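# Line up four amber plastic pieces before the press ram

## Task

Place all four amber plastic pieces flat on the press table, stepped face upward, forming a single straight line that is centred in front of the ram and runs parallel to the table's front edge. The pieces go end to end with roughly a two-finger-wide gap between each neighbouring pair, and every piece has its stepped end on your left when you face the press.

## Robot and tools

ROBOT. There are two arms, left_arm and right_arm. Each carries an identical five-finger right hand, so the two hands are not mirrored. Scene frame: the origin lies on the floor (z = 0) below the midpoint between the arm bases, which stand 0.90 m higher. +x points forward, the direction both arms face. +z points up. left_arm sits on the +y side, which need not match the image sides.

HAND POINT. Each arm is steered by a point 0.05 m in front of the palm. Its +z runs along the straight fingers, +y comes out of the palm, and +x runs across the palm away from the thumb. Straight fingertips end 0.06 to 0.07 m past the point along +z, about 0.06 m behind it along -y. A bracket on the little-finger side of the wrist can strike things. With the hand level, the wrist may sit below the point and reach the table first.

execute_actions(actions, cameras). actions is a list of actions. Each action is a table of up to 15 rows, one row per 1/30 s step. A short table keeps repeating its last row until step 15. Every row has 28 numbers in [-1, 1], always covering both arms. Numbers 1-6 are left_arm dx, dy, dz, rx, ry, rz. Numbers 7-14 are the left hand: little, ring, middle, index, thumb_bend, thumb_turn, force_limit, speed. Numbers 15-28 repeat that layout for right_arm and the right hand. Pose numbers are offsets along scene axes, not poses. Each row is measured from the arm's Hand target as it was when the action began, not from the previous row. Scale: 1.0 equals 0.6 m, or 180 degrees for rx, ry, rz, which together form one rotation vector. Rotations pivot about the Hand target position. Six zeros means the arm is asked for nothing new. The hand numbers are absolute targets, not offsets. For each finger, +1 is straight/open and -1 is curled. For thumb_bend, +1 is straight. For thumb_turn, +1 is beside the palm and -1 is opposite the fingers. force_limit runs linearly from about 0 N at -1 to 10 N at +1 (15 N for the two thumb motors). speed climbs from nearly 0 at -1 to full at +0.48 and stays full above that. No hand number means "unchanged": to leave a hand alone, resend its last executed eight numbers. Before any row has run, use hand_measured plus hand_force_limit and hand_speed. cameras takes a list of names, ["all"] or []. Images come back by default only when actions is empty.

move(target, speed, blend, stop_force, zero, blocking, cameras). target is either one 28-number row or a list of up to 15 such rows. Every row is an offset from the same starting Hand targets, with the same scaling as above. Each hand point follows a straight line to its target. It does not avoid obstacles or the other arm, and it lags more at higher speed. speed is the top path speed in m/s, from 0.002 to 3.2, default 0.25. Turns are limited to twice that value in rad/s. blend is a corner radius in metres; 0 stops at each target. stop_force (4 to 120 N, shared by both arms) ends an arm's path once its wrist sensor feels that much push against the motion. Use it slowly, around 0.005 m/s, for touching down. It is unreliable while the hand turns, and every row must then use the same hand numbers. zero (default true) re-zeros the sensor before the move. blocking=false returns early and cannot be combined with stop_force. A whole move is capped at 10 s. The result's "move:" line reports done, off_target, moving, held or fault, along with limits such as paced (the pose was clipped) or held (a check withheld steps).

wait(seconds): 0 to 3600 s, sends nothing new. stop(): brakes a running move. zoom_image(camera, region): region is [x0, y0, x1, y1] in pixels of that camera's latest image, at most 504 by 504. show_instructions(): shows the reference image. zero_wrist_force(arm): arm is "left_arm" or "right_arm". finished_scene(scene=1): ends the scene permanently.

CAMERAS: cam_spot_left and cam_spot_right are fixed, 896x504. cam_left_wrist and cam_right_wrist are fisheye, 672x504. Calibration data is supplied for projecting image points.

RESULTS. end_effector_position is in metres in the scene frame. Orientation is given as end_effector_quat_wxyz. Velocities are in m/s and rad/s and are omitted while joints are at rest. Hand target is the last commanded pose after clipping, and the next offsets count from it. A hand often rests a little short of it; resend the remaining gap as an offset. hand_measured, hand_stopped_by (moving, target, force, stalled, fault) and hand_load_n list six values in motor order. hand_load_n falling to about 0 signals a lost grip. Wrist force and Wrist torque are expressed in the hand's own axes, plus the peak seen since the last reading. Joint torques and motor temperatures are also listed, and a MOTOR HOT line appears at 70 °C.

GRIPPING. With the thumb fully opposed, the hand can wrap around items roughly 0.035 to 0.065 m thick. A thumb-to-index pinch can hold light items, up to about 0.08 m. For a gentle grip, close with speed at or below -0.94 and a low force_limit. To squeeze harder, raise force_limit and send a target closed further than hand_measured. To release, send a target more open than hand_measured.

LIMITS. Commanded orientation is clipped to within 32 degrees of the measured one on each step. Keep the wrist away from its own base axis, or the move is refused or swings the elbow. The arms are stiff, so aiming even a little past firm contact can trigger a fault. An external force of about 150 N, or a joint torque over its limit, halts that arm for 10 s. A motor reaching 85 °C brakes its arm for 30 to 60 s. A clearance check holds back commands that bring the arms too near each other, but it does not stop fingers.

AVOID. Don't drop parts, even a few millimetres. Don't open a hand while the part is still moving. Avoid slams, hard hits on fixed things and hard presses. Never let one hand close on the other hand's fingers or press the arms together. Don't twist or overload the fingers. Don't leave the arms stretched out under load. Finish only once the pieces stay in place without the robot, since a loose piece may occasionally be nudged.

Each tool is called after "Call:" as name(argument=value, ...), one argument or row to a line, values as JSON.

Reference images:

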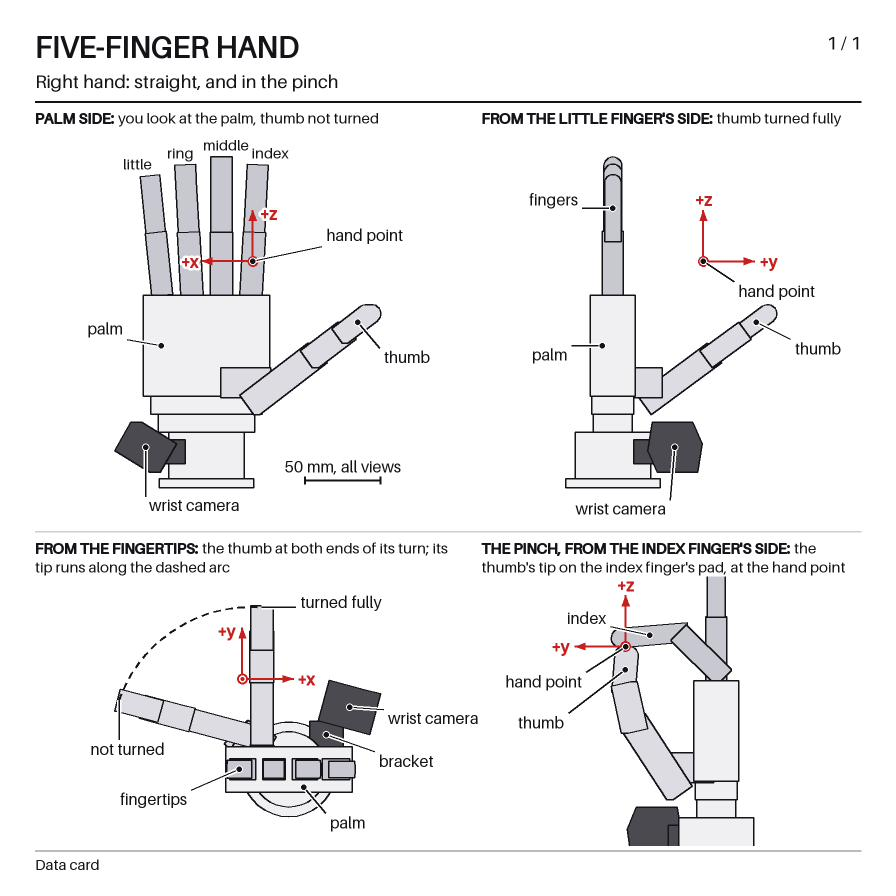

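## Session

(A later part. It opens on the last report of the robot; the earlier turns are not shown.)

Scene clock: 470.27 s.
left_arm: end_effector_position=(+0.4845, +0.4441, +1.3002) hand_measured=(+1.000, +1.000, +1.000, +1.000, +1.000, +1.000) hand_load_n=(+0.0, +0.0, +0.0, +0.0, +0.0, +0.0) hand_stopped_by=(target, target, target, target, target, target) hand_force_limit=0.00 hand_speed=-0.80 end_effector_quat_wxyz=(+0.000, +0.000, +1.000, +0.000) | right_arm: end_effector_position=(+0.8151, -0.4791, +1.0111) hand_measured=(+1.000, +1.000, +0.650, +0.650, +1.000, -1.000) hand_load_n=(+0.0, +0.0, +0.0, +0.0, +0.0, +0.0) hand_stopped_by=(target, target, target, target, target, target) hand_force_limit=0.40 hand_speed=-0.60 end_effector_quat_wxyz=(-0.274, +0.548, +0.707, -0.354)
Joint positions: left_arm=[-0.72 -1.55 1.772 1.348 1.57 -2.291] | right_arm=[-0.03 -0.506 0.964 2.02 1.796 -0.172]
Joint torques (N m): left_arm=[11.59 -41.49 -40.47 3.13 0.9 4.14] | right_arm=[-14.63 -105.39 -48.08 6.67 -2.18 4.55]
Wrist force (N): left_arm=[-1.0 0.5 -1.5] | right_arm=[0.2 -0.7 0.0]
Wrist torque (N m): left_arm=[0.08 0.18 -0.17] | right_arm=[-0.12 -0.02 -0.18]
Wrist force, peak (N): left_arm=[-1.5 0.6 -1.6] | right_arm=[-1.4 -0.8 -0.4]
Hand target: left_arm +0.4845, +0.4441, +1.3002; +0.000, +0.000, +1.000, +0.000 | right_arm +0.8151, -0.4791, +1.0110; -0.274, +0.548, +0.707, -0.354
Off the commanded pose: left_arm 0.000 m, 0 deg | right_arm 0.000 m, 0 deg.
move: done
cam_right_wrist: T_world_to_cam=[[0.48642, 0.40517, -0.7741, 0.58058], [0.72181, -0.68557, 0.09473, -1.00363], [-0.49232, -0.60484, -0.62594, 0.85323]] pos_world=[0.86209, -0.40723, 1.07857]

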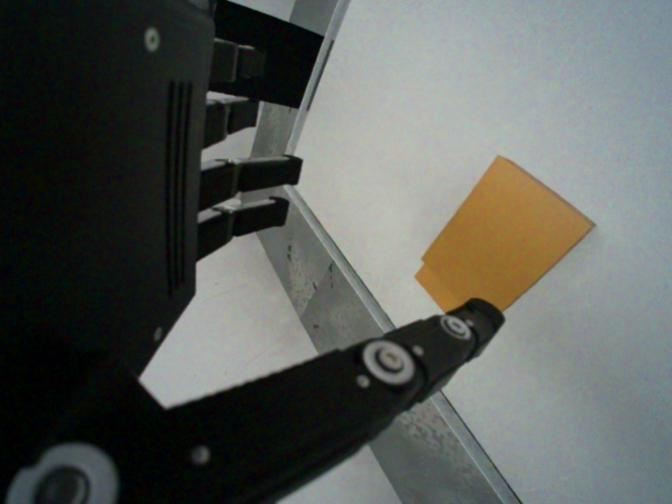

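Call:
move(
  target=[
    [0,0,0,0,0,0,1,1,1,1,1,1,0,-0.8,0.0048,-0.0233,0,0,0,-0.0756,1,1,0.65,0.65,1,-1,0.4,-0.6],
    [0,0,0,0,0,0,1,1,1,1,1,1,0,-0.8,0.0048,-0.0233,-0.185,0,0,-0.0756,1,1,0.65,0.65,1,-1,0.4,-0.6],
  ],
  speed=0.12,
)

Call:
move(
  target=[0,0,0,0,0,0,1,1,1,1,1,1,0,-0.8,0,0,-0.0230,0,0,0,1,1,0.65,0.65,1,-1,0.4,-0.6],
  speed=0.01,
  stop_force=5,
  cameras=["cam_right_wrist"],
)

Scene clock: 481.20 s.
left_arm: end_effector_position=(+0.4845, +0.4441, +1.3002) hand_measured=(+1.000, +1.000, +1.000, +1.000, +1.000, +1.000) hand_load_n=(+0.0, -0.5, +0.0, +0.0, +0.0, +0.0) hand_stopped_by=(target, target, target, target, target, target) hand_force_limit=0.00 hand_speed=-0.80 end_effector_quat_wxyz=(+0.000, +0.000, +1.000, +0.000) | right_arm: end_effector_position=(+0.8180, -0.4931, +0.9002) hand_measured=(+1.000, +1.000, +0.650, +0.650, +1.000, -1.000) hand_load_n=(+0.0, +0.0, +0.0, +0.0, +0.0, +0.0) hand_stopped_by=(target, target, target, target, target, target) hand_force_limit=0.40 hand_speed=-0.60 end_effector_quat_wxyz=(-0.314, +0.628, +0.637, -0.319)
Joint positions: left_arm=[-0.72 -1.55 1.772 1.348 1.57 -2.291] | right_arm=[-0.085 -0.384 0.932 1.948 1.65 -0.06]
Joint torques (N m): left_arm=[11.95 -44.11 -40.17 3.5 0.73 3.7] | right_arm=[-7.61 -110.09 -46.88 1.75 -2.33 4.25]
Wrist force (N): left_arm=[-1.1 0.7 -1.5] | right_arm=[-0.1 -0.7 -0.1]
Wrist torque (N m): left_arm=[0.11 0.19 -0.17] | right_arm=[-0.10 0.04 -0.21]
Wrist force, peak (N): left_arm=[-1.3 0.9 -1.7] | right_arm=[0.1 -1.5 -0.6]
Hand target: left_arm +0.4845, +0.4441, +1.3002; +0.000, +0.000, +1.000, +0.000 | right_arm +0.8180, -0.4931, +0.9000; -0.314, +0.628, +0.637, -0.319
Off the commanded pose: left_arm 0.000 m, 0 deg | right_arm 0.000 m, 0 deg.
move: done

Scene clock: 483.43 s.
left_arm: end_effector_position=(+0.4845, +0.4441, +1.3002) hand_measured=(+1.000, +1.000, +1.000, +1.000, +1.000, +1.000) hand_load_n=(-0.5, +0.0, +0.0, +0.0, +0.0, +0.0) hand_stopped_by=(target, target, target, target, target, target) hand_force_limit=0.00 hand_speed=-0.80 end_effector_quat_wxyz=(+0.000, +0.000, +1.000, +0.000) | right_arm: end_effector_position=(+0.8180, -0.4931, +0.8862) hand_measured=(+1.000, +1.000, +0.650, +0.650, +1.000, -1.000) hand_load_n=(+0.0, +0.0, +0.0, +0.0, +0.0, +0.0) hand_stopped_by=(target, target, target, target, target, target) hand_force_limit=0.40 hand_speed=-0.60 end_effector_quat_wxyz=(-0.314, +0.628, +0.637, -0.319)
Joint positions: left_arm=[-0.72 -1.55 1.772 1.348 1.57 -2.291] | right_arm=[-0.085 -0.369 0.928 1.937 1.65 -0.06]
Joint torques (N m): left_arm=[7.55 -43.31 -40.03 3.63 0.93 4] | right_arm=[17.73 -108.23 -46.66 1.15 -2.49 4.42]
Wrist force (N): left_arm=[-0.8 0.6 -1.4] | right_arm=[0.1 -1.0 0.3]
Wrist torque (N m): left_arm=[0.10 0.14 -0.15] | right_arm=[-0.17 0.00 -0.21]
Wrist force, peak (N): left_arm=[-1.3 0.6 -1.7] | right_arm=[-0.2 -1.1 -0.1]
Hand target: left_arm +0.4845, +0.4441, +1.3002; +0.000, +0.000, +1.000, +0.000 | right_arm +0.8180, -0.4931, +0.8862; -0.314, +0.628, +0.637, -0.319
Off the commanded pose: left_arm 0.000 m, 0 deg | right_arm 0.000 m, 0 deg.
move: done
cam_right_wrist: T_world_to_cam=[[0.56819, 0.27914, -0.77411, 0.35927], [0.53993, -0.83636, 0.09472, -0.92905], [-0.621, -0.47178, -0.62592, 0.93887]] pos_world=[0.88053, -0.43437, 0.95377]

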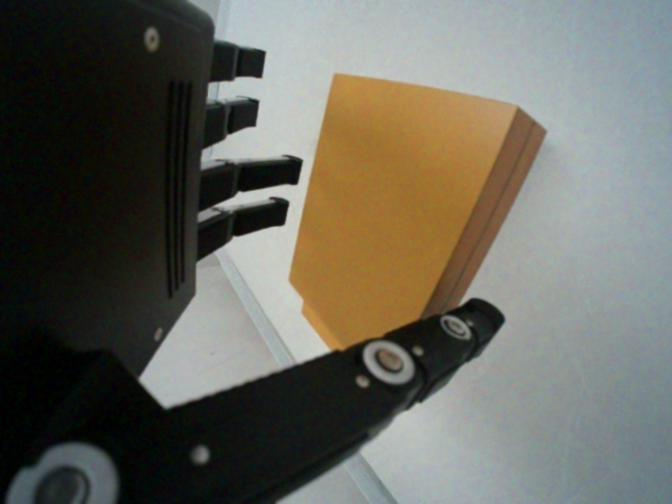

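Call:
move(
  target=[0,0,0,0,0,0,1,1,1,1,1,1,0,-0.8,0,0,0,0,0,0,1,1,-0.2,-0.2,1,-1,0.4,-0.92],
)

Call:
move(
  target=[0,0,0,0,0,0,1,1,1,1,1,1,0,-0.8,0,0,0.025,0,0,0,1,1,-0.2,-0.2,1,-1,0.4,-0.92],
  speed=0.03,
  cameras=["cam_right_wrist"],
)

Scene clock: 491.43 s.
left_arm: end_effector_position=(+0.4845, +0.4441, +1.3002) hand_measured=(+1.000, +1.000, +1.000, +1.000, +1.000, +1.000) hand_load_n=(+0.0, +0.0, +0.0, +0.0, +0.0, +0.0) hand_stopped_by=(target, target, target, target, target, target) hand_force_limit=0.00 hand_speed=-0.80 end_effector_quat_wxyz=(+0.000, +0.000, +1.000, +0.000) | right_arm: end_effector_position=(+0.8180, -0.4931, +0.8862) hand_measured=(+1.000, +1.000, +0.158, +0.136, +1.000, -1.000) hand_load_n=(+0.0, +0.0, +7.0, +7.5, +1.0, +0.0) hand_stopped_by=(target, target, force, force, target, target) hand_force_limit=0.40 hand_speed=-0.92 end_effector_quat_wxyz=(-0.314, +0.628, +0.637, -0.319)
Joint positions: left_arm=[-0.72 -1.55 1.772 1.348 1.57 -2.291] | right_arm=[-0.085 -0.369 0.928 1.937 1.65 -0.06]
Joint torques (N m): left_arm=[10.44 -41.79 -41.15 3.53 0.46 3.88] | right_arm=[17.31 -112.08 -46.59 1.81 -2.3 4.37]
Wrist force (N): left_arm=[-1.1 0.5 -1.2] | right_arm=[0.0 1.2 1.5]
Wrist torque (N m): left_arm=[0.07 0.19 -0.17] | right_arm=[-0.06 -0.01 -0.16]
Wrist force, peak (N): left_arm=[-1.6 0.9 -1.4] | right_arm=[0.2 1.2 1.6]
Hand target: left_arm +0.4845, +0.4441, +1.3002; +0.000, +0.000, +1.000, +0.000 | right_arm +0.8180, -0.4931, +0.8862; -0.314, +0.628, +0.637, -0.319
Off the commanded pose: left_arm 0.000 m, 0 deg | right_arm 0.000 m, 0 deg.
move: done

Scene clock: 492.27 s.
left_arm: end_effector_position=(+0.4845, +0.4441, +1.3002) hand_measured=(+1.000, +1.000, +1.000, +1.000, +1.000, +1.000) hand_load_n=(+0.0, +0.0, +0.0, +0.0, +0.0, +0.0) hand_stopped_by=(target, target, target, target, target, target) hand_force_limit=0.00 hand_speed=-0.80 end_effector_quat_wxyz=(+0.000, +0.000, +1.000, +0.000) | right_arm: end_effector_position=(+0.8180, -0.4931, +0.9011) hand_measured=(+1.000, +1.000, +0.158, +0.136, +1.000, -1.000) hand_load_n=(+0.0, -0.5, +7.0, +7.5, +1.0, +0.0) hand_stopped_by=(target, target, force, force, target, target) hand_force_limit=0.40 hand_speed=-0.92 end_effector_quat_wxyz=(-0.314, +0.628, +0.637, -0.319)
Joint positions: left_arm=[-0.72 -1.55 1.772 1.348 1.57 -2.291] | right_arm=[-0.085 -0.385 0.932 1.949 1.65 -0.06]
Joint torques (N m): left_arm=[9.58 -43.56 -40.69 3.55 0.55 3.76] | right_arm=[16.56 -139.2 -21.27 7.07 -2.33 4.15]
Wrist force (N): left_arm=[-1.3 0.6 -1.2] | right_arm=[0.0 1.3 1.6]
Wrist torque (N m): left_arm=[0.08 0.22 -0.18] | right_arm=[-0.10 -0.01 -0.16]
Wrist force, peak (N): left_arm=[-1.4 0.6 -1.6] | right_arm=[0.0 2.1 2.1]
Hand target: left_arm +0.4845, +0.4441, +1.3002; +0.000, +0.000, +1.000, +0.000 | right_arm +0.8180, -0.4931, +0.9012; -0.314, +0.628, +0.637, -0.319
Off the commanded pose: left_arm 0.000 m, 0 deg | right_arm 0.000 m, 0 deg.
move: done
cam_right_wrist: T_world_to_cam=[[0.56819, 0.27914, -0.77411, 0.3707], [0.53993, -0.83636, 0.09472, -0.93037], [-0.621, -0.47178, -0.62592, 0.94818]] pos_world=[0.88053, -0.43427, 0.96857]

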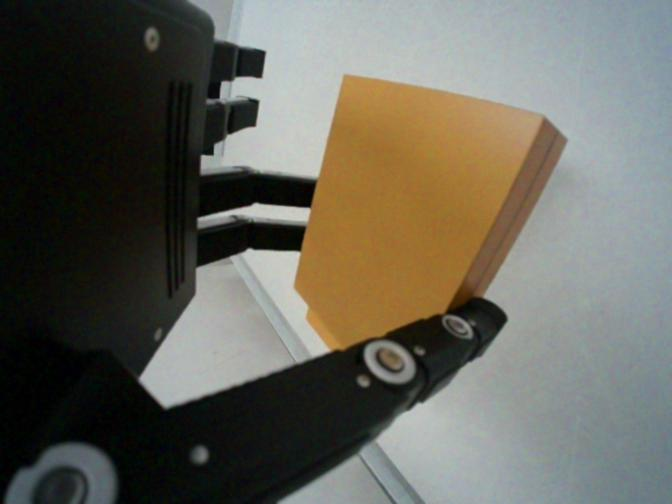

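Call:
move(
  target=[
    [0,0.4,0.05,0,0,0,1,1,1,1,1,1,0,-0.8,0,0,0.248,0,0,0,1,1,-0.2,-0.2,1,-1,0.4,-0.92],
    [0,0.4,0.05,0,0,0,1,1,1,1,1,1,0,-0.8,-0.03,0.0885,0.248,0,0,0.2178,1,1,-0.2,-0.2,1,-1,0.4,-0.92],
    [0,0.4,0.05,0,0,0,1,1,1,1,1,1,0,-0.8,-0.13,0.2552,0.248,0,0,0.6067,1,1,-0.2,-0.2,1,-1,0.4,-0.92],
  ],
  speed=0.25,
  blend=[0.03,0.03,0],
  cameras=["cam_right_wrist","cam_spot_right"],
)

Call:
move(
  target=[0,0,0,0,0,0,1,1,1,1,1,1,0,-0.8,-0.0653,0.9705,0,0,0,0.3889,1,1,-0.2,-0.2,1,-1,0.4,-0.92],
  speed=0.2,
  cameras=["cam_right_wrist","cam_spot_right"],
)

Scene clock: 506.37 s.
left_arm: end_effector_position=(+0.4845, +0.6841, +1.3302) hand_measured=(+1.000, +1.000, +1.000, +1.000, +1.000, +1.000) hand_load_n=(+0.0, +0.0, +0.0, +0.0, +0.0, +0.0) hand_stopped_by=(target, target, target, target, target, target) hand_force_limit=0.00 hand_speed=-0.80 end_effector_quat_wxyz=(+0.000, +0.000, +1.000, +0.000) | right_arm: end_effector_position=(+0.7400, -0.3399, +1.0500) hand_measured=(+1.000, +1.000, +0.158, +0.136, +1.000, -1.000) hand_load_n=(+0.0, +0.0, +7.0, +8.0, +1.0, +0.0) hand_stopped_by=(target, target, force, force, target, target) hand_force_limit=0.40 hand_speed=-0.92 end_effector_quat_wxyz=(+0.078, -0.156, +0.881, -0.440)
Joint positions: left_arm=[-0.227 -1.601 1.769 1.402 1.571 -1.798] | right_arm=[0.278 -0.939 1.503 0.911 2.495 -1.691]
Joint torques (N m): left_arm=[10.93 -20.04 -49.92 6.25 2.3 4.32] | right_arm=[-18.41 -104.25 -21.56 1.31 -0.35 -2.93]
Wrist force (N): left_arm=[-1.5 0.2 -1.5] | right_arm=[-0.1 1.4 1.4]
Wrist torque (N m): left_arm=[0.04 0.27 -0.22] | right_arm=[-0.07 0.01 0.09]
Wrist force, peak (N): left_arm=[-1.7 1.6 -1.9] | right_arm=[0.3 2.2 2.4]
Hand target: left_arm +0.4845, +0.6841, +1.3302; +0.000, +0.000, +1.000, +0.000 | right_arm +0.7400, -0.3399, +1.0500; +0.078, -0.156, +0.881, -0.440
Off the commanded pose: left_arm 0.000 m, 0 deg | right_arm 0.000 m, 0 deg.
move: done
cam_right_wrist: T_world_to_cam=[[-0.45046, 0.44476, -0.77413, 1.29771], [0.6123, 0.78494, 0.09468, -0.27673], [0.64975, -0.43135, -0.62591, 0.13865]] pos_world=[0.66392, -0.30014, 1.11757]
Images, in order (width x height): cam_spot_right 896x504, cam_right_wrist 672x504.

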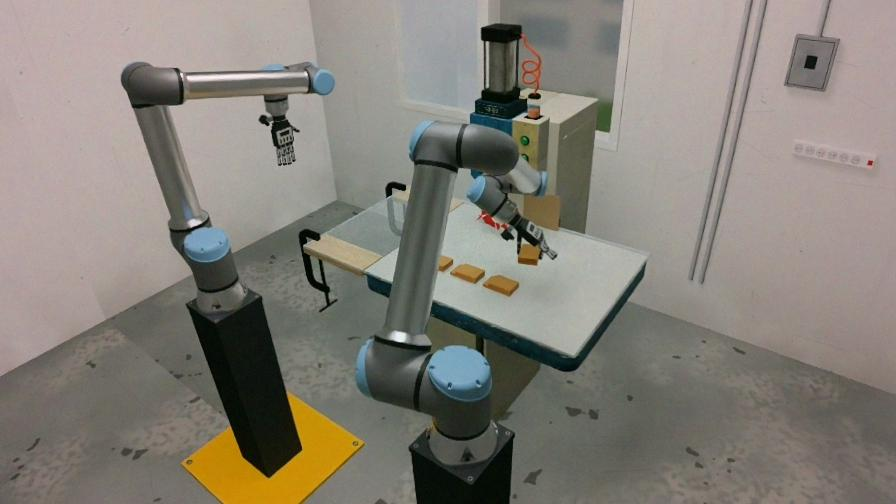

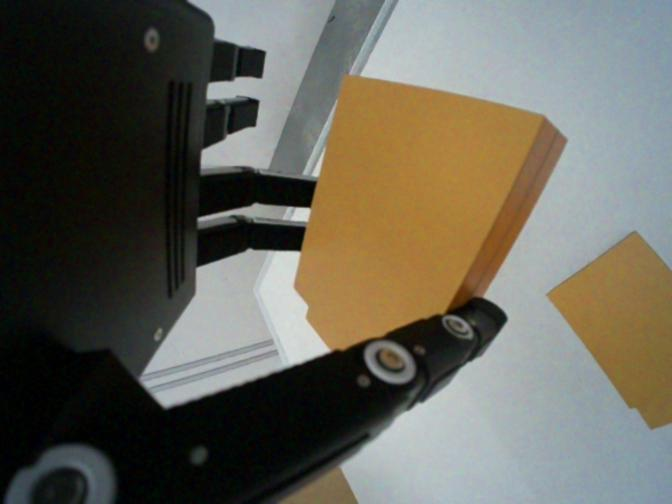

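Scene clock: 510.03 s.
left_arm: end_effector_position=(+0.4845, +0.6841, +1.3302) hand_measured=(+1.000, +1.000, +1.000, +1.000, +1.000, +1.000) hand_load_n=(+0.0, +0.0, +0.0, +0.0, +0.0, +0.0) hand_stopped_by=(target, target, target, target, target, target) hand_force_limit=0.00 hand_speed=-0.80 end_effector_quat_wxyz=(+0.000, +0.000, +1.000, +0.000) | right_arm: end_effector_position=(+0.7008, +0.2422, +1.0500) hand_measured=(+1.000, +1.000, +0.158, +0.136, +1.000, -1.000) hand_load_n=(+0.0, +0.0, +7.0, +7.5, +1.0, +0.0) hand_stopped_by=(target, target, force, force, target, target) hand_force_limit=0.40 hand_speed=-0.92 end_effector_quat_wxyz=(-0.316, +0.633, -0.632, +0.316)
Joint positions: left_arm=[-0.227 -1.601 1.769 1.402 1.571 -1.798] | right_arm=[0.779 -0.757 1.041 0.527 2.167 -2.608]
Joint torques (N m): left_arm=[10.24 -19.92 -50.33 6.59 2.16 4.06] | right_arm=[20.34 -100.52 -53.61 4.54 -1.42 -2.63]
Wrist force (N): left_arm=[-1.3 0.5 -1.3] | right_arm=[-0.1 1.4 1.3]
Wrist torque (N m): left_arm=[0.08 0.23 -0.20] | right_arm=[-0.08 0.01 0.08]
Wrist force, peak (N): left_arm=[-1.7 0.6 -1.6] | right_arm=[-0.2 0.5 3.0]
Hand target: left_arm +0.4845, +0.6841, +1.3302; +0.000, +0.000, +1.000, +0.000 | right_arm +0.7008, +0.2424, +1.0500; -0.316, +0.633, -0.632, +0.316
Off the commanded pose: left_arm 0.000 m, 0 deg | right_arm 0.000 m, 0 deg.
move: done
cam_right_wrist: T_world_to_cam=[[-0.57207, -0.27113, -0.7741, 1.27979], [-0.52813, 0.84387, 0.09472, 0.07524], [0.62755, 0.46301, -0.62594, 0.21411]] pos_world=[0.6375, 0.18437, 1.11757]
Images, in order (width x height): cam_spot_right 896x504, cam_right_wrist 672x504.

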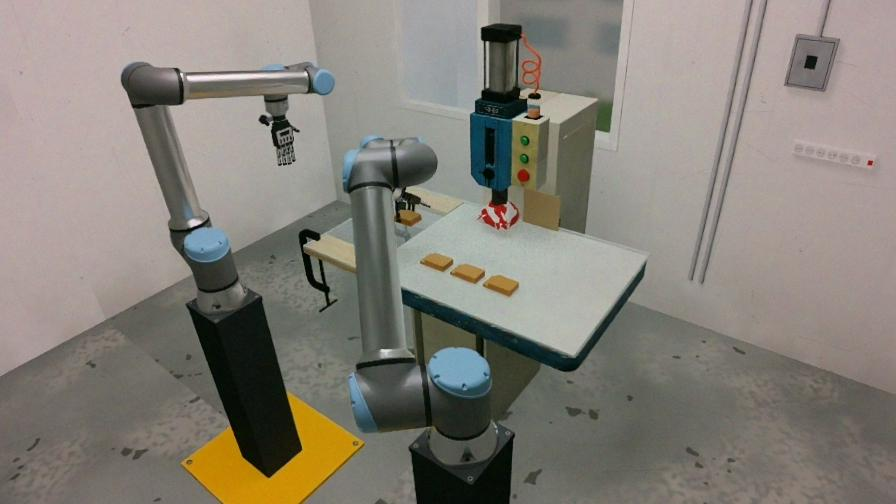

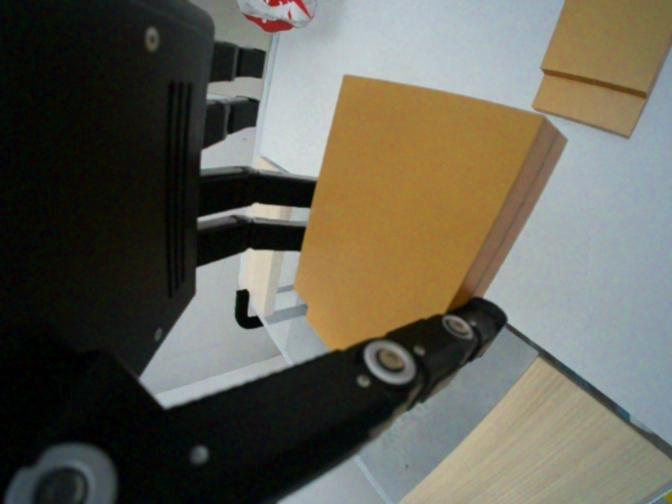

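Call:
move(
  target=[0,0,0,0,0,0,1,1,1,1,1,1,0,-0.8,0,0,-0.26,0,0,0,1,1,-0.2,-0.2,1,-1,0.4,-0.92],
  speed=0.12,
)

Call:
move(
  target=[0,0,0,0,0,0,1,1,1,1,1,1,0,-0.8,0,0,-0.0217,0,0,0,1,1,-0.2,-0.2,1,-1,0.4,-0.92],
  speed=0.006,
  stop_force=5,
  cameras=["cam_right_wrist"],
)

Scene clock: 515.87 s.
left_arm: end_effector_position=(+0.4845, +0.6841, +1.3302) hand_measured=(+1.000, +1.000, +1.000, +1.000, +1.000, +1.000) hand_load_n=(+0.0, +0.0, +0.0, +0.0, -0.5, +0.0) hand_stopped_by=(target, target, target, target, target, target) hand_force_limit=0.00 hand_speed=-0.80 end_effector_quat_wxyz=(+0.000, +0.000, +1.000, +0.000) | right_arm: end_effector_position=(+0.7008, +0.2424, +0.8942) hand_measured=(+1.000, +1.000, +0.158, +0.136, +1.000, -1.000) hand_load_n=(+0.0, +0.0, +6.5, +7.5, +0.5, +0.0) hand_stopped_by=(target, target, force, force, target, target) hand_force_limit=0.40 hand_speed=-0.92 end_effector_quat_wxyz=(-0.316, +0.633, -0.632, +0.316)
Joint positions: left_arm=[-0.227 -1.601 1.769 1.402 1.571 -1.798] | right_arm=[0.779 -0.649 1.133 0.327 2.167 -2.608]
Joint torques (N m): left_arm=[11.56 -17 -50.13 6.7 2.29 3.94] | right_arm=[16.14 -99.5 -25.42 -1.31 1.8 -2.45]
Wrist force (N): left_arm=[-1.7 0.5 -1.5] | right_arm=[-0.4 1.1 1.6]
Wrist torque (N m): left_arm=[0.09 0.30 -0.23] | right_arm=[-0.16 0.04 0.04]
Wrist force, peak (N): left_arm=[-2.0 0.5 -1.3] | right_arm=[0.4 2.5 2.0]
Hand target: left_arm +0.4845, +0.6841, +1.3302; +0.000, +0.000, +1.000, +0.000 | right_arm +0.7008, +0.2424, +0.8940; -0.316, +0.633, -0.632, +0.316
Off the commanded pose: left_arm 0.000 m, 0 deg | right_arm 0.000 m, 0 deg.
move: done

Scene clock: 518.30 s.
left_arm: end_effector_position=(+0.4845, +0.6841, +1.3302) hand_measured=(+1.000, +1.000, +1.000, +1.000, +1.000, +1.000) hand_load_n=(+0.0, +0.0, +0.0, +0.0, +0.0, +0.0) hand_stopped_by=(target, target, target, target, target, target) hand_force_limit=0.00 hand_speed=-0.80 end_effector_quat_wxyz=(+0.000, +0.000, +1.000, +0.000) | right_arm: end_effector_position=(+0.7008, +0.2423, +0.8859) hand_measured=(+1.000, +1.000, +0.158, +0.136, +1.000, -1.000) hand_load_n=(+0.0, +0.0, +6.5, +7.0, +1.0, +0.0) hand_stopped_by=(target, target, force, force, target, target) hand_force_limit=0.40 hand_speed=-0.92 end_effector_quat_wxyz=(-0.316, +0.633, -0.632, +0.316)
Joint positions: left_arm=[-0.227 -1.601 1.769 1.402 1.571 -1.798] | right_arm=[0.779 -0.642 1.135 0.318 2.167 -2.608]
Joint torques (N m): left_arm=[9.12 -18.29 -49.64 6.35 2.51 4.4] | right_arm=[10.08 -117.03 -31.83 4.47 -1.27 -3.16]
Wrist force (N): left_arm=[-1.4 0.4 -1.9] | right_arm=[0.9 -6.0 -4.6]
Wrist torque (N m): left_arm=[0.10 0.27 -0.21] | right_arm=[-0.23 0.09 0.00]
Wrist force, peak (N): left_arm=[-1.4 0.4 -1.9] | right_arm=[1.6 -7.4 -6.4]
Hand target: left_arm +0.4845, +0.6841, +1.3302; +0.000, +0.000, +1.000, +0.000 | right_arm +0.7008, +0.2424, +0.8859; -0.316, +0.633, -0.632, +0.316 (not the last commanded pose)
Off the commanded pose: left_arm 0.000 m, 0 deg | right_arm 0.005 m, 0 deg.
move: contact (right_arm)
cam_right_wrist: T_world_to_cam=[[-0.57201, -0.27127, -0.77409, 1.15269], [-0.52829, 0.84376, 0.0947, 0.09085], [0.62746, 0.46311, -0.62595, 0.11133]] pos_world=[0.6375, 0.18447, 0.95337]

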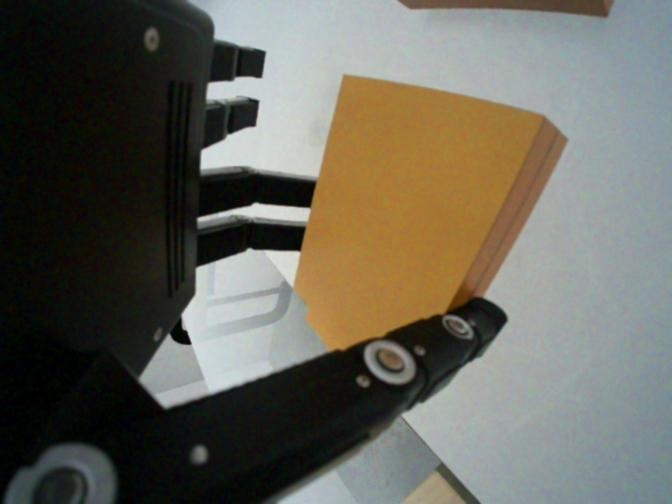

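Call:
move(
  target=[0,0,0,0,0,0,1,1,1,1,1,1,0,-0.8,0,0,0,0,0,0,1,1,0.65,0.65,1,-1,0.4,-0.6],
)

Call:
move(
  target=[
    [0,0,0,0,0,0,1,1,1,1,1,1,0,-0.8,-0.0133,0,0.001,0,0,0,1,1,0.65,0.65,1,-1,0.4,-0.6],
    [0,0,0,0,0,0,1,1,1,1,1,1,0,-0.8,-0.0133,0,0.25,0,0,0,1,1,0.65,0.65,1,-1,0.4,-0.6],
    [0,0,0,0,0,0,1,1,1,1,1,1,0,-0.8,-0.4,-0.8,0.4,0,0,0,1,1,0.65,0.65,1,-1,0.4,-0.6],
  ],
  speed=[0.02,0.15,0.25],
  blend=[0,0.02,0],
  cameras=["cam_right_wrist","cam_spot_right","cam_spot_left"],
)

Scene clock: 521.90 s.
left_arm: end_effector_position=(+0.4845, +0.6841, +1.3302) hand_measured=(+1.000, +1.000, +1.000, +1.000, +1.000, +1.000) hand_load_n=(+0.0, +0.0, +0.0, +0.0, +0.0, +0.0) hand_stopped_by=(target, target, target, target, target, target) hand_force_limit=0.00 hand_speed=-0.80 end_effector_quat_wxyz=(+0.000, +0.000, +1.000, +0.000) | right_arm: end_effector_position=(+0.7008, +0.2424, +0.8859) hand_measured=(+1.000, +1.000, +0.650, +0.650, +1.000, -1.000) hand_load_n=(+0.0, +0.0, +0.0, +0.0, +0.0, +0.0) hand_stopped_by=(target, target, target, target, target, target) hand_force_limit=0.40 hand_speed=-0.60 end_effector_quat_wxyz=(-0.316, +0.633, -0.632, +0.316)
Joint positions: left_arm=[-0.227 -1.601 1.769 1.402 1.571 -1.798] | right_arm=[0.779 -0.642 1.135 0.318 2.167 -2.608]
Joint torques (N m): left_arm=[10.31 -17.22 -50.05 6.77 2.38 3.84] | right_arm=[9.83 -120.34 -47.98 2.11 -1.08 -3.27]
Wrist force (N): left_arm=[-1.7 0.3 -1.1] | right_arm=[-0.2 -0.6 -0.2]
Wrist torque (N m): left_arm=[0.03 0.30 -0.23] | right_arm=[-0.13 0.06 0.02]
Wrist force, peak (N): left_arm=[-1.7 0.5 -1.7] | right_arm=[0.6 -5.7 -5.1]
Hand target: left_arm +0.4845, +0.6841, +1.3302; +0.000, +0.000, +1.000, +0.000 | right_arm +0.7008, +0.2424, +0.8859; -0.316, +0.633, -0.632, +0.316
Off the commanded pose: left_arm 0.000 m, 0 deg | right_arm 0.000 m, 0 deg.
move: done

Scene clock: 526.33 s.
left_arm: end_effector_position=(+0.4845, +0.6841, +1.3302) hand_measured=(+1.000, +1.000, +1.000, +1.000, +1.000, +1.000) hand_load_n=(+0.0, +0.0, +0.0, +0.0, +0.0, +0.0) hand_stopped_by=(target, target, target, target, target, target) hand_force_limit=0.00 hand_speed=-0.80 end_effector_quat_wxyz=(+0.000, +0.000, +1.000, +0.000) | right_arm: end_effector_position=(+0.4609, -0.2376, +1.1259) hand_measured=(+1.000, +1.000, +0.650, +0.650, +1.000, -1.000) hand_load_n=(+0.5, +0.0, +0.0, +0.0, +0.0, +0.0) hand_stopped_by=(target, target, target, target, target, target) hand_force_limit=0.40 hand_speed=-0.60 end_effector_quat_wxyz=(-0.316, +0.633, -0.632, +0.316)
Joint positions: left_arm=[-0.227 -1.601 1.769 1.402 1.571 -1.798] | right_arm=[0.331 -1.693 2.167 0.197 1.833 -2.939]
Joint torques (N m): left_arm=[9.5 -19.01 -49.47 6.46 1.94 3.98] | right_arm=[-19.77 -40.62 -25.55 3.33 -1.82 -3.53]
Wrist force (N): left_arm=[-1.5 0.3 -1.6] | right_arm=[-0.1 -1.2 -0.2]
Wrist torque (N m): left_arm=[0.06 0.27 -0.22] | right_arm=[-0.20 0.02 0.04]
Wrist force, peak (N): left_arm=[-1.8 0.6 -1.6] | right_arm=[-1.4 -1.7 -0.6]
Hand target: left_arm +0.4845, +0.6841, +1.3302; +0.000, +0.000, +1.000, +0.000 | right_arm +0.4608, -0.2376, +1.1259; -0.316, +0.633, -0.632, +0.316
Off the commanded pose: left_arm 0.000 m, 0 deg | right_arm 0.000 m, 0 deg.
move: done
cam_right_wrist: T_world_to_cam=[[-0.57201, -0.27127, -0.77409, 1.07101], [-0.52829, 0.84376, 0.0947, 0.34626], [0.62746, 0.46311, -0.62595, 0.6344]] pos_world=[0.3975, -0.29543, 1.19337]
Images, in order (width x height): cam_spot_left 896x504, cam_spot_right 896x504, cam_right_wrist 672x504.

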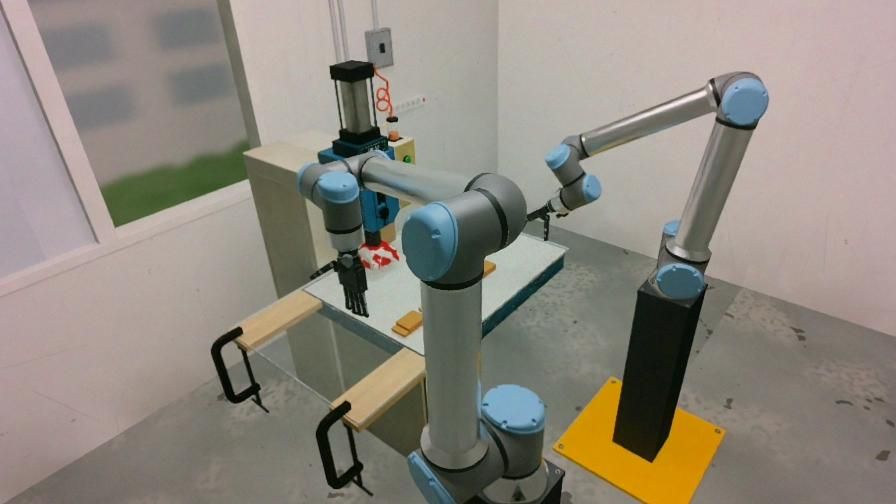

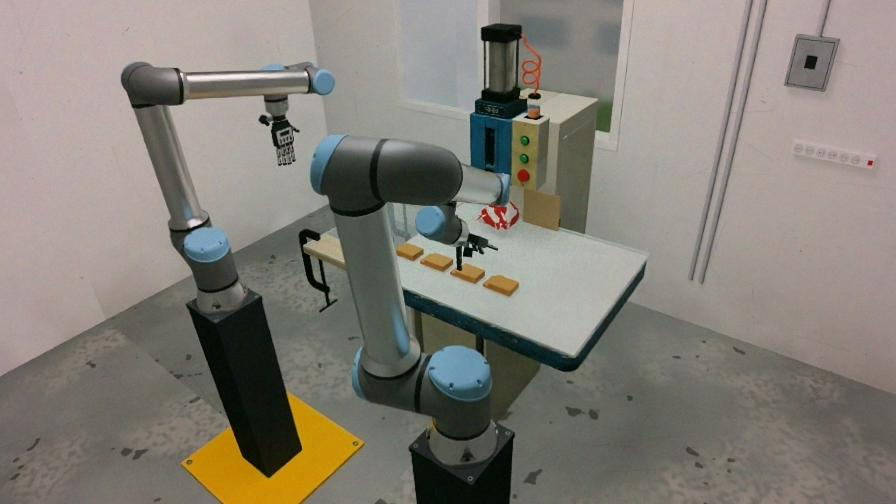

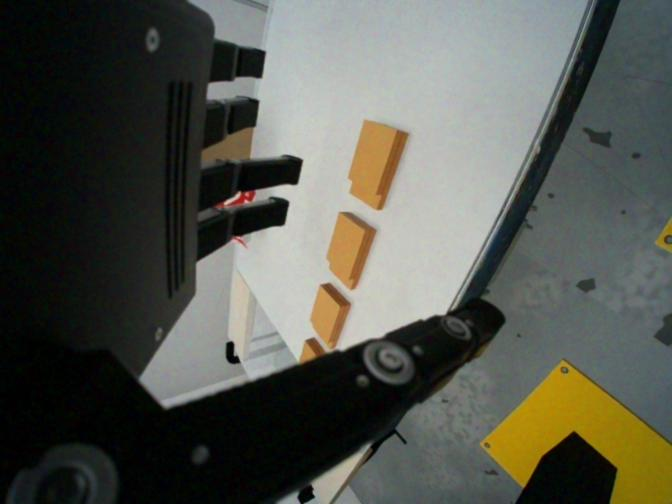

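Call:
zoom_image(
  camera="cam_right_wrist",
  region=[280, 90, 630, 370],
)

Call:
zoom_image(
  camera="cam_spot_right",
  region=[370, 170, 670, 340],
)

Scaled by 1.440 from the camera's image (finer frame: 960x720).

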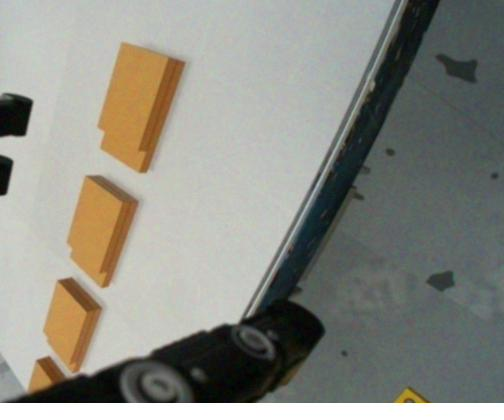

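Scaled by 1.680.

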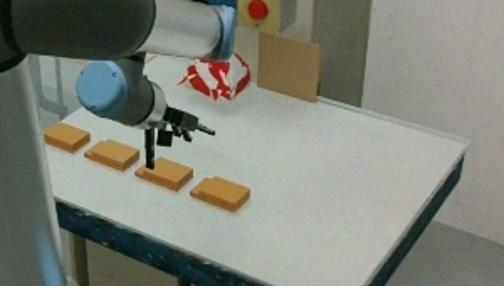

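Call:
move(
  target=[0,0,0,0,0,0,1,1,1,1,1,1,0,-0.8,0,-0.2,0.3,0,0,0,1,1,1,1,1,1,0.4,0.3],
  speed=0.25,
  cameras=["cam_right_wrist","cam_spot_right"],
)

Call:
zoom_image(
  camera="cam_right_wrist",
  region=[280, 140, 530, 390],
)

Scene clock: 533.30 s.
left_arm: end_effector_position=(+0.4845, +0.6841, +1.3302) hand_measured=(+1.000, +1.000, +1.000, +1.000, +1.000, +1.000) hand_load_n=(+0.0, +0.0, +0.0, +0.0, +0.0, +0.0) hand_stopped_by=(target, target, target, target, target, target) hand_force_limit=0.00 hand_speed=-0.80 end_effector_quat_wxyz=(+0.000, +0.000, +1.000, +0.000) | right_arm: end_effector_position=(+0.4608, -0.3576, +1.3059) hand_measured=(+1.000, +1.000, +1.000, +1.000, +1.000, +1.000) hand_load_n=(+0.0, -0.5, +0.0, +0.0, -0.5, +0.0) hand_stopped_by=(target, target, target, target, target, target) hand_force_limit=0.40 hand_speed=0.30 end_effector_quat_wxyz=(-0.316, +0.633, -0.632, +0.316)
Joint positions: left_arm=[-0.227 -1.601 1.769 1.402 1.571 -1.798] | right_arm=[-0.046 -1.942 2.015 0.572 1.533 -3.17]
Joint torques (N m): left_arm=[8.85 -17.96 -50.25 6.37 2.35 4.3] | right_arm=[-8.95 -25.44 -56.42 3.09 -2.91 -3.18]
Wrist force (N): left_arm=[-1.5 0.6 -1.0] | right_arm=[0.1 -0.7 -0.1]
Wrist torque (N m): left_arm=[0.07 0.26 -0.21] | right_arm=[-0.10 0.01 0.06]
Wrist force, peak (N): left_arm=[-1.6 0.4 -1.8] | right_arm=[0.9 -1.7 -0.9]
Hand target: left_arm +0.4845, +0.6841, +1.3302; +0.000, +0.000, +1.000, +0.000 | right_arm +0.4608, -0.3576, +1.3059; -0.316, +0.633, -0.632, +0.316
Off the commanded pose: left_arm 0.000 m, 0 deg | right_arm 0.000 m, 0 deg.
move: done
cam_right_wrist: T_world_to_cam=[[-0.57198, -0.27124, -0.77413, 1.17784], [-0.52826, 0.84379, 0.09466, 0.43051], [0.62752, 0.46309, -0.62591, 0.80255]] pos_world=[0.3975, -0.41543, 1.37337]
Images, in order (width x height): cam_spot_right 896x504, cam_right_wrist 672x504.

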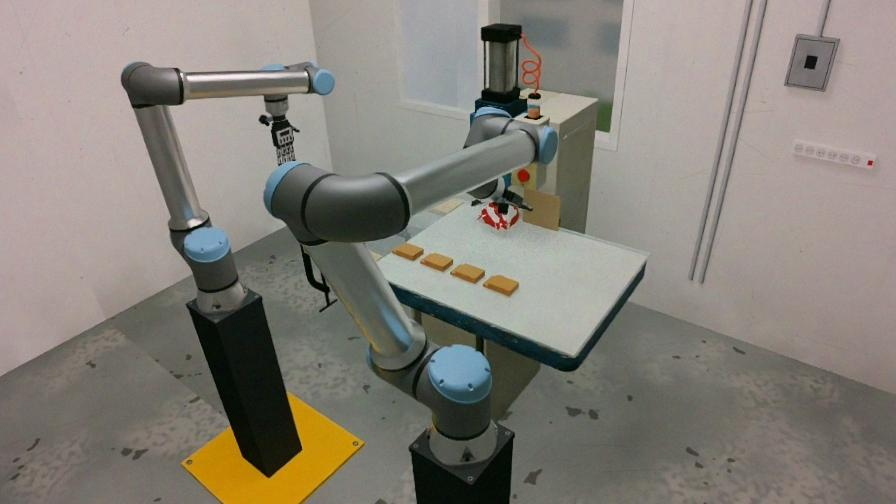

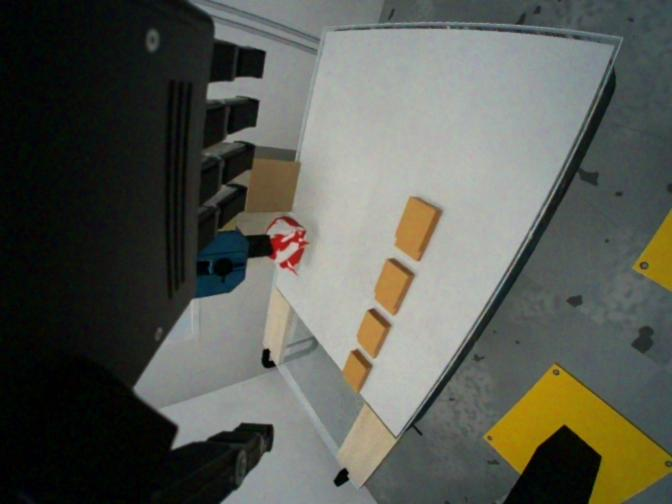

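Scaled by 2.016 from the camera's image (finer frame: 960x720).

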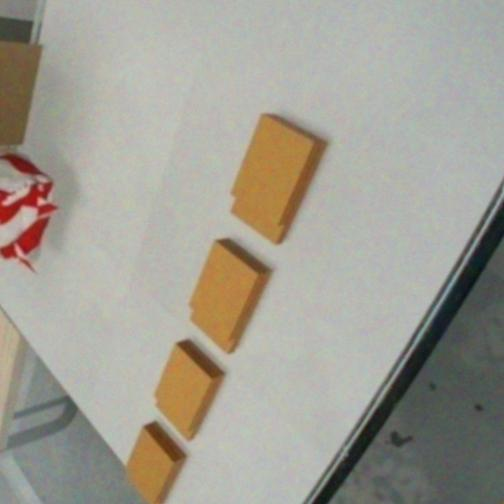

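Call:
finished_scene(
  scene=1,
)

The scene is finished: the task was done.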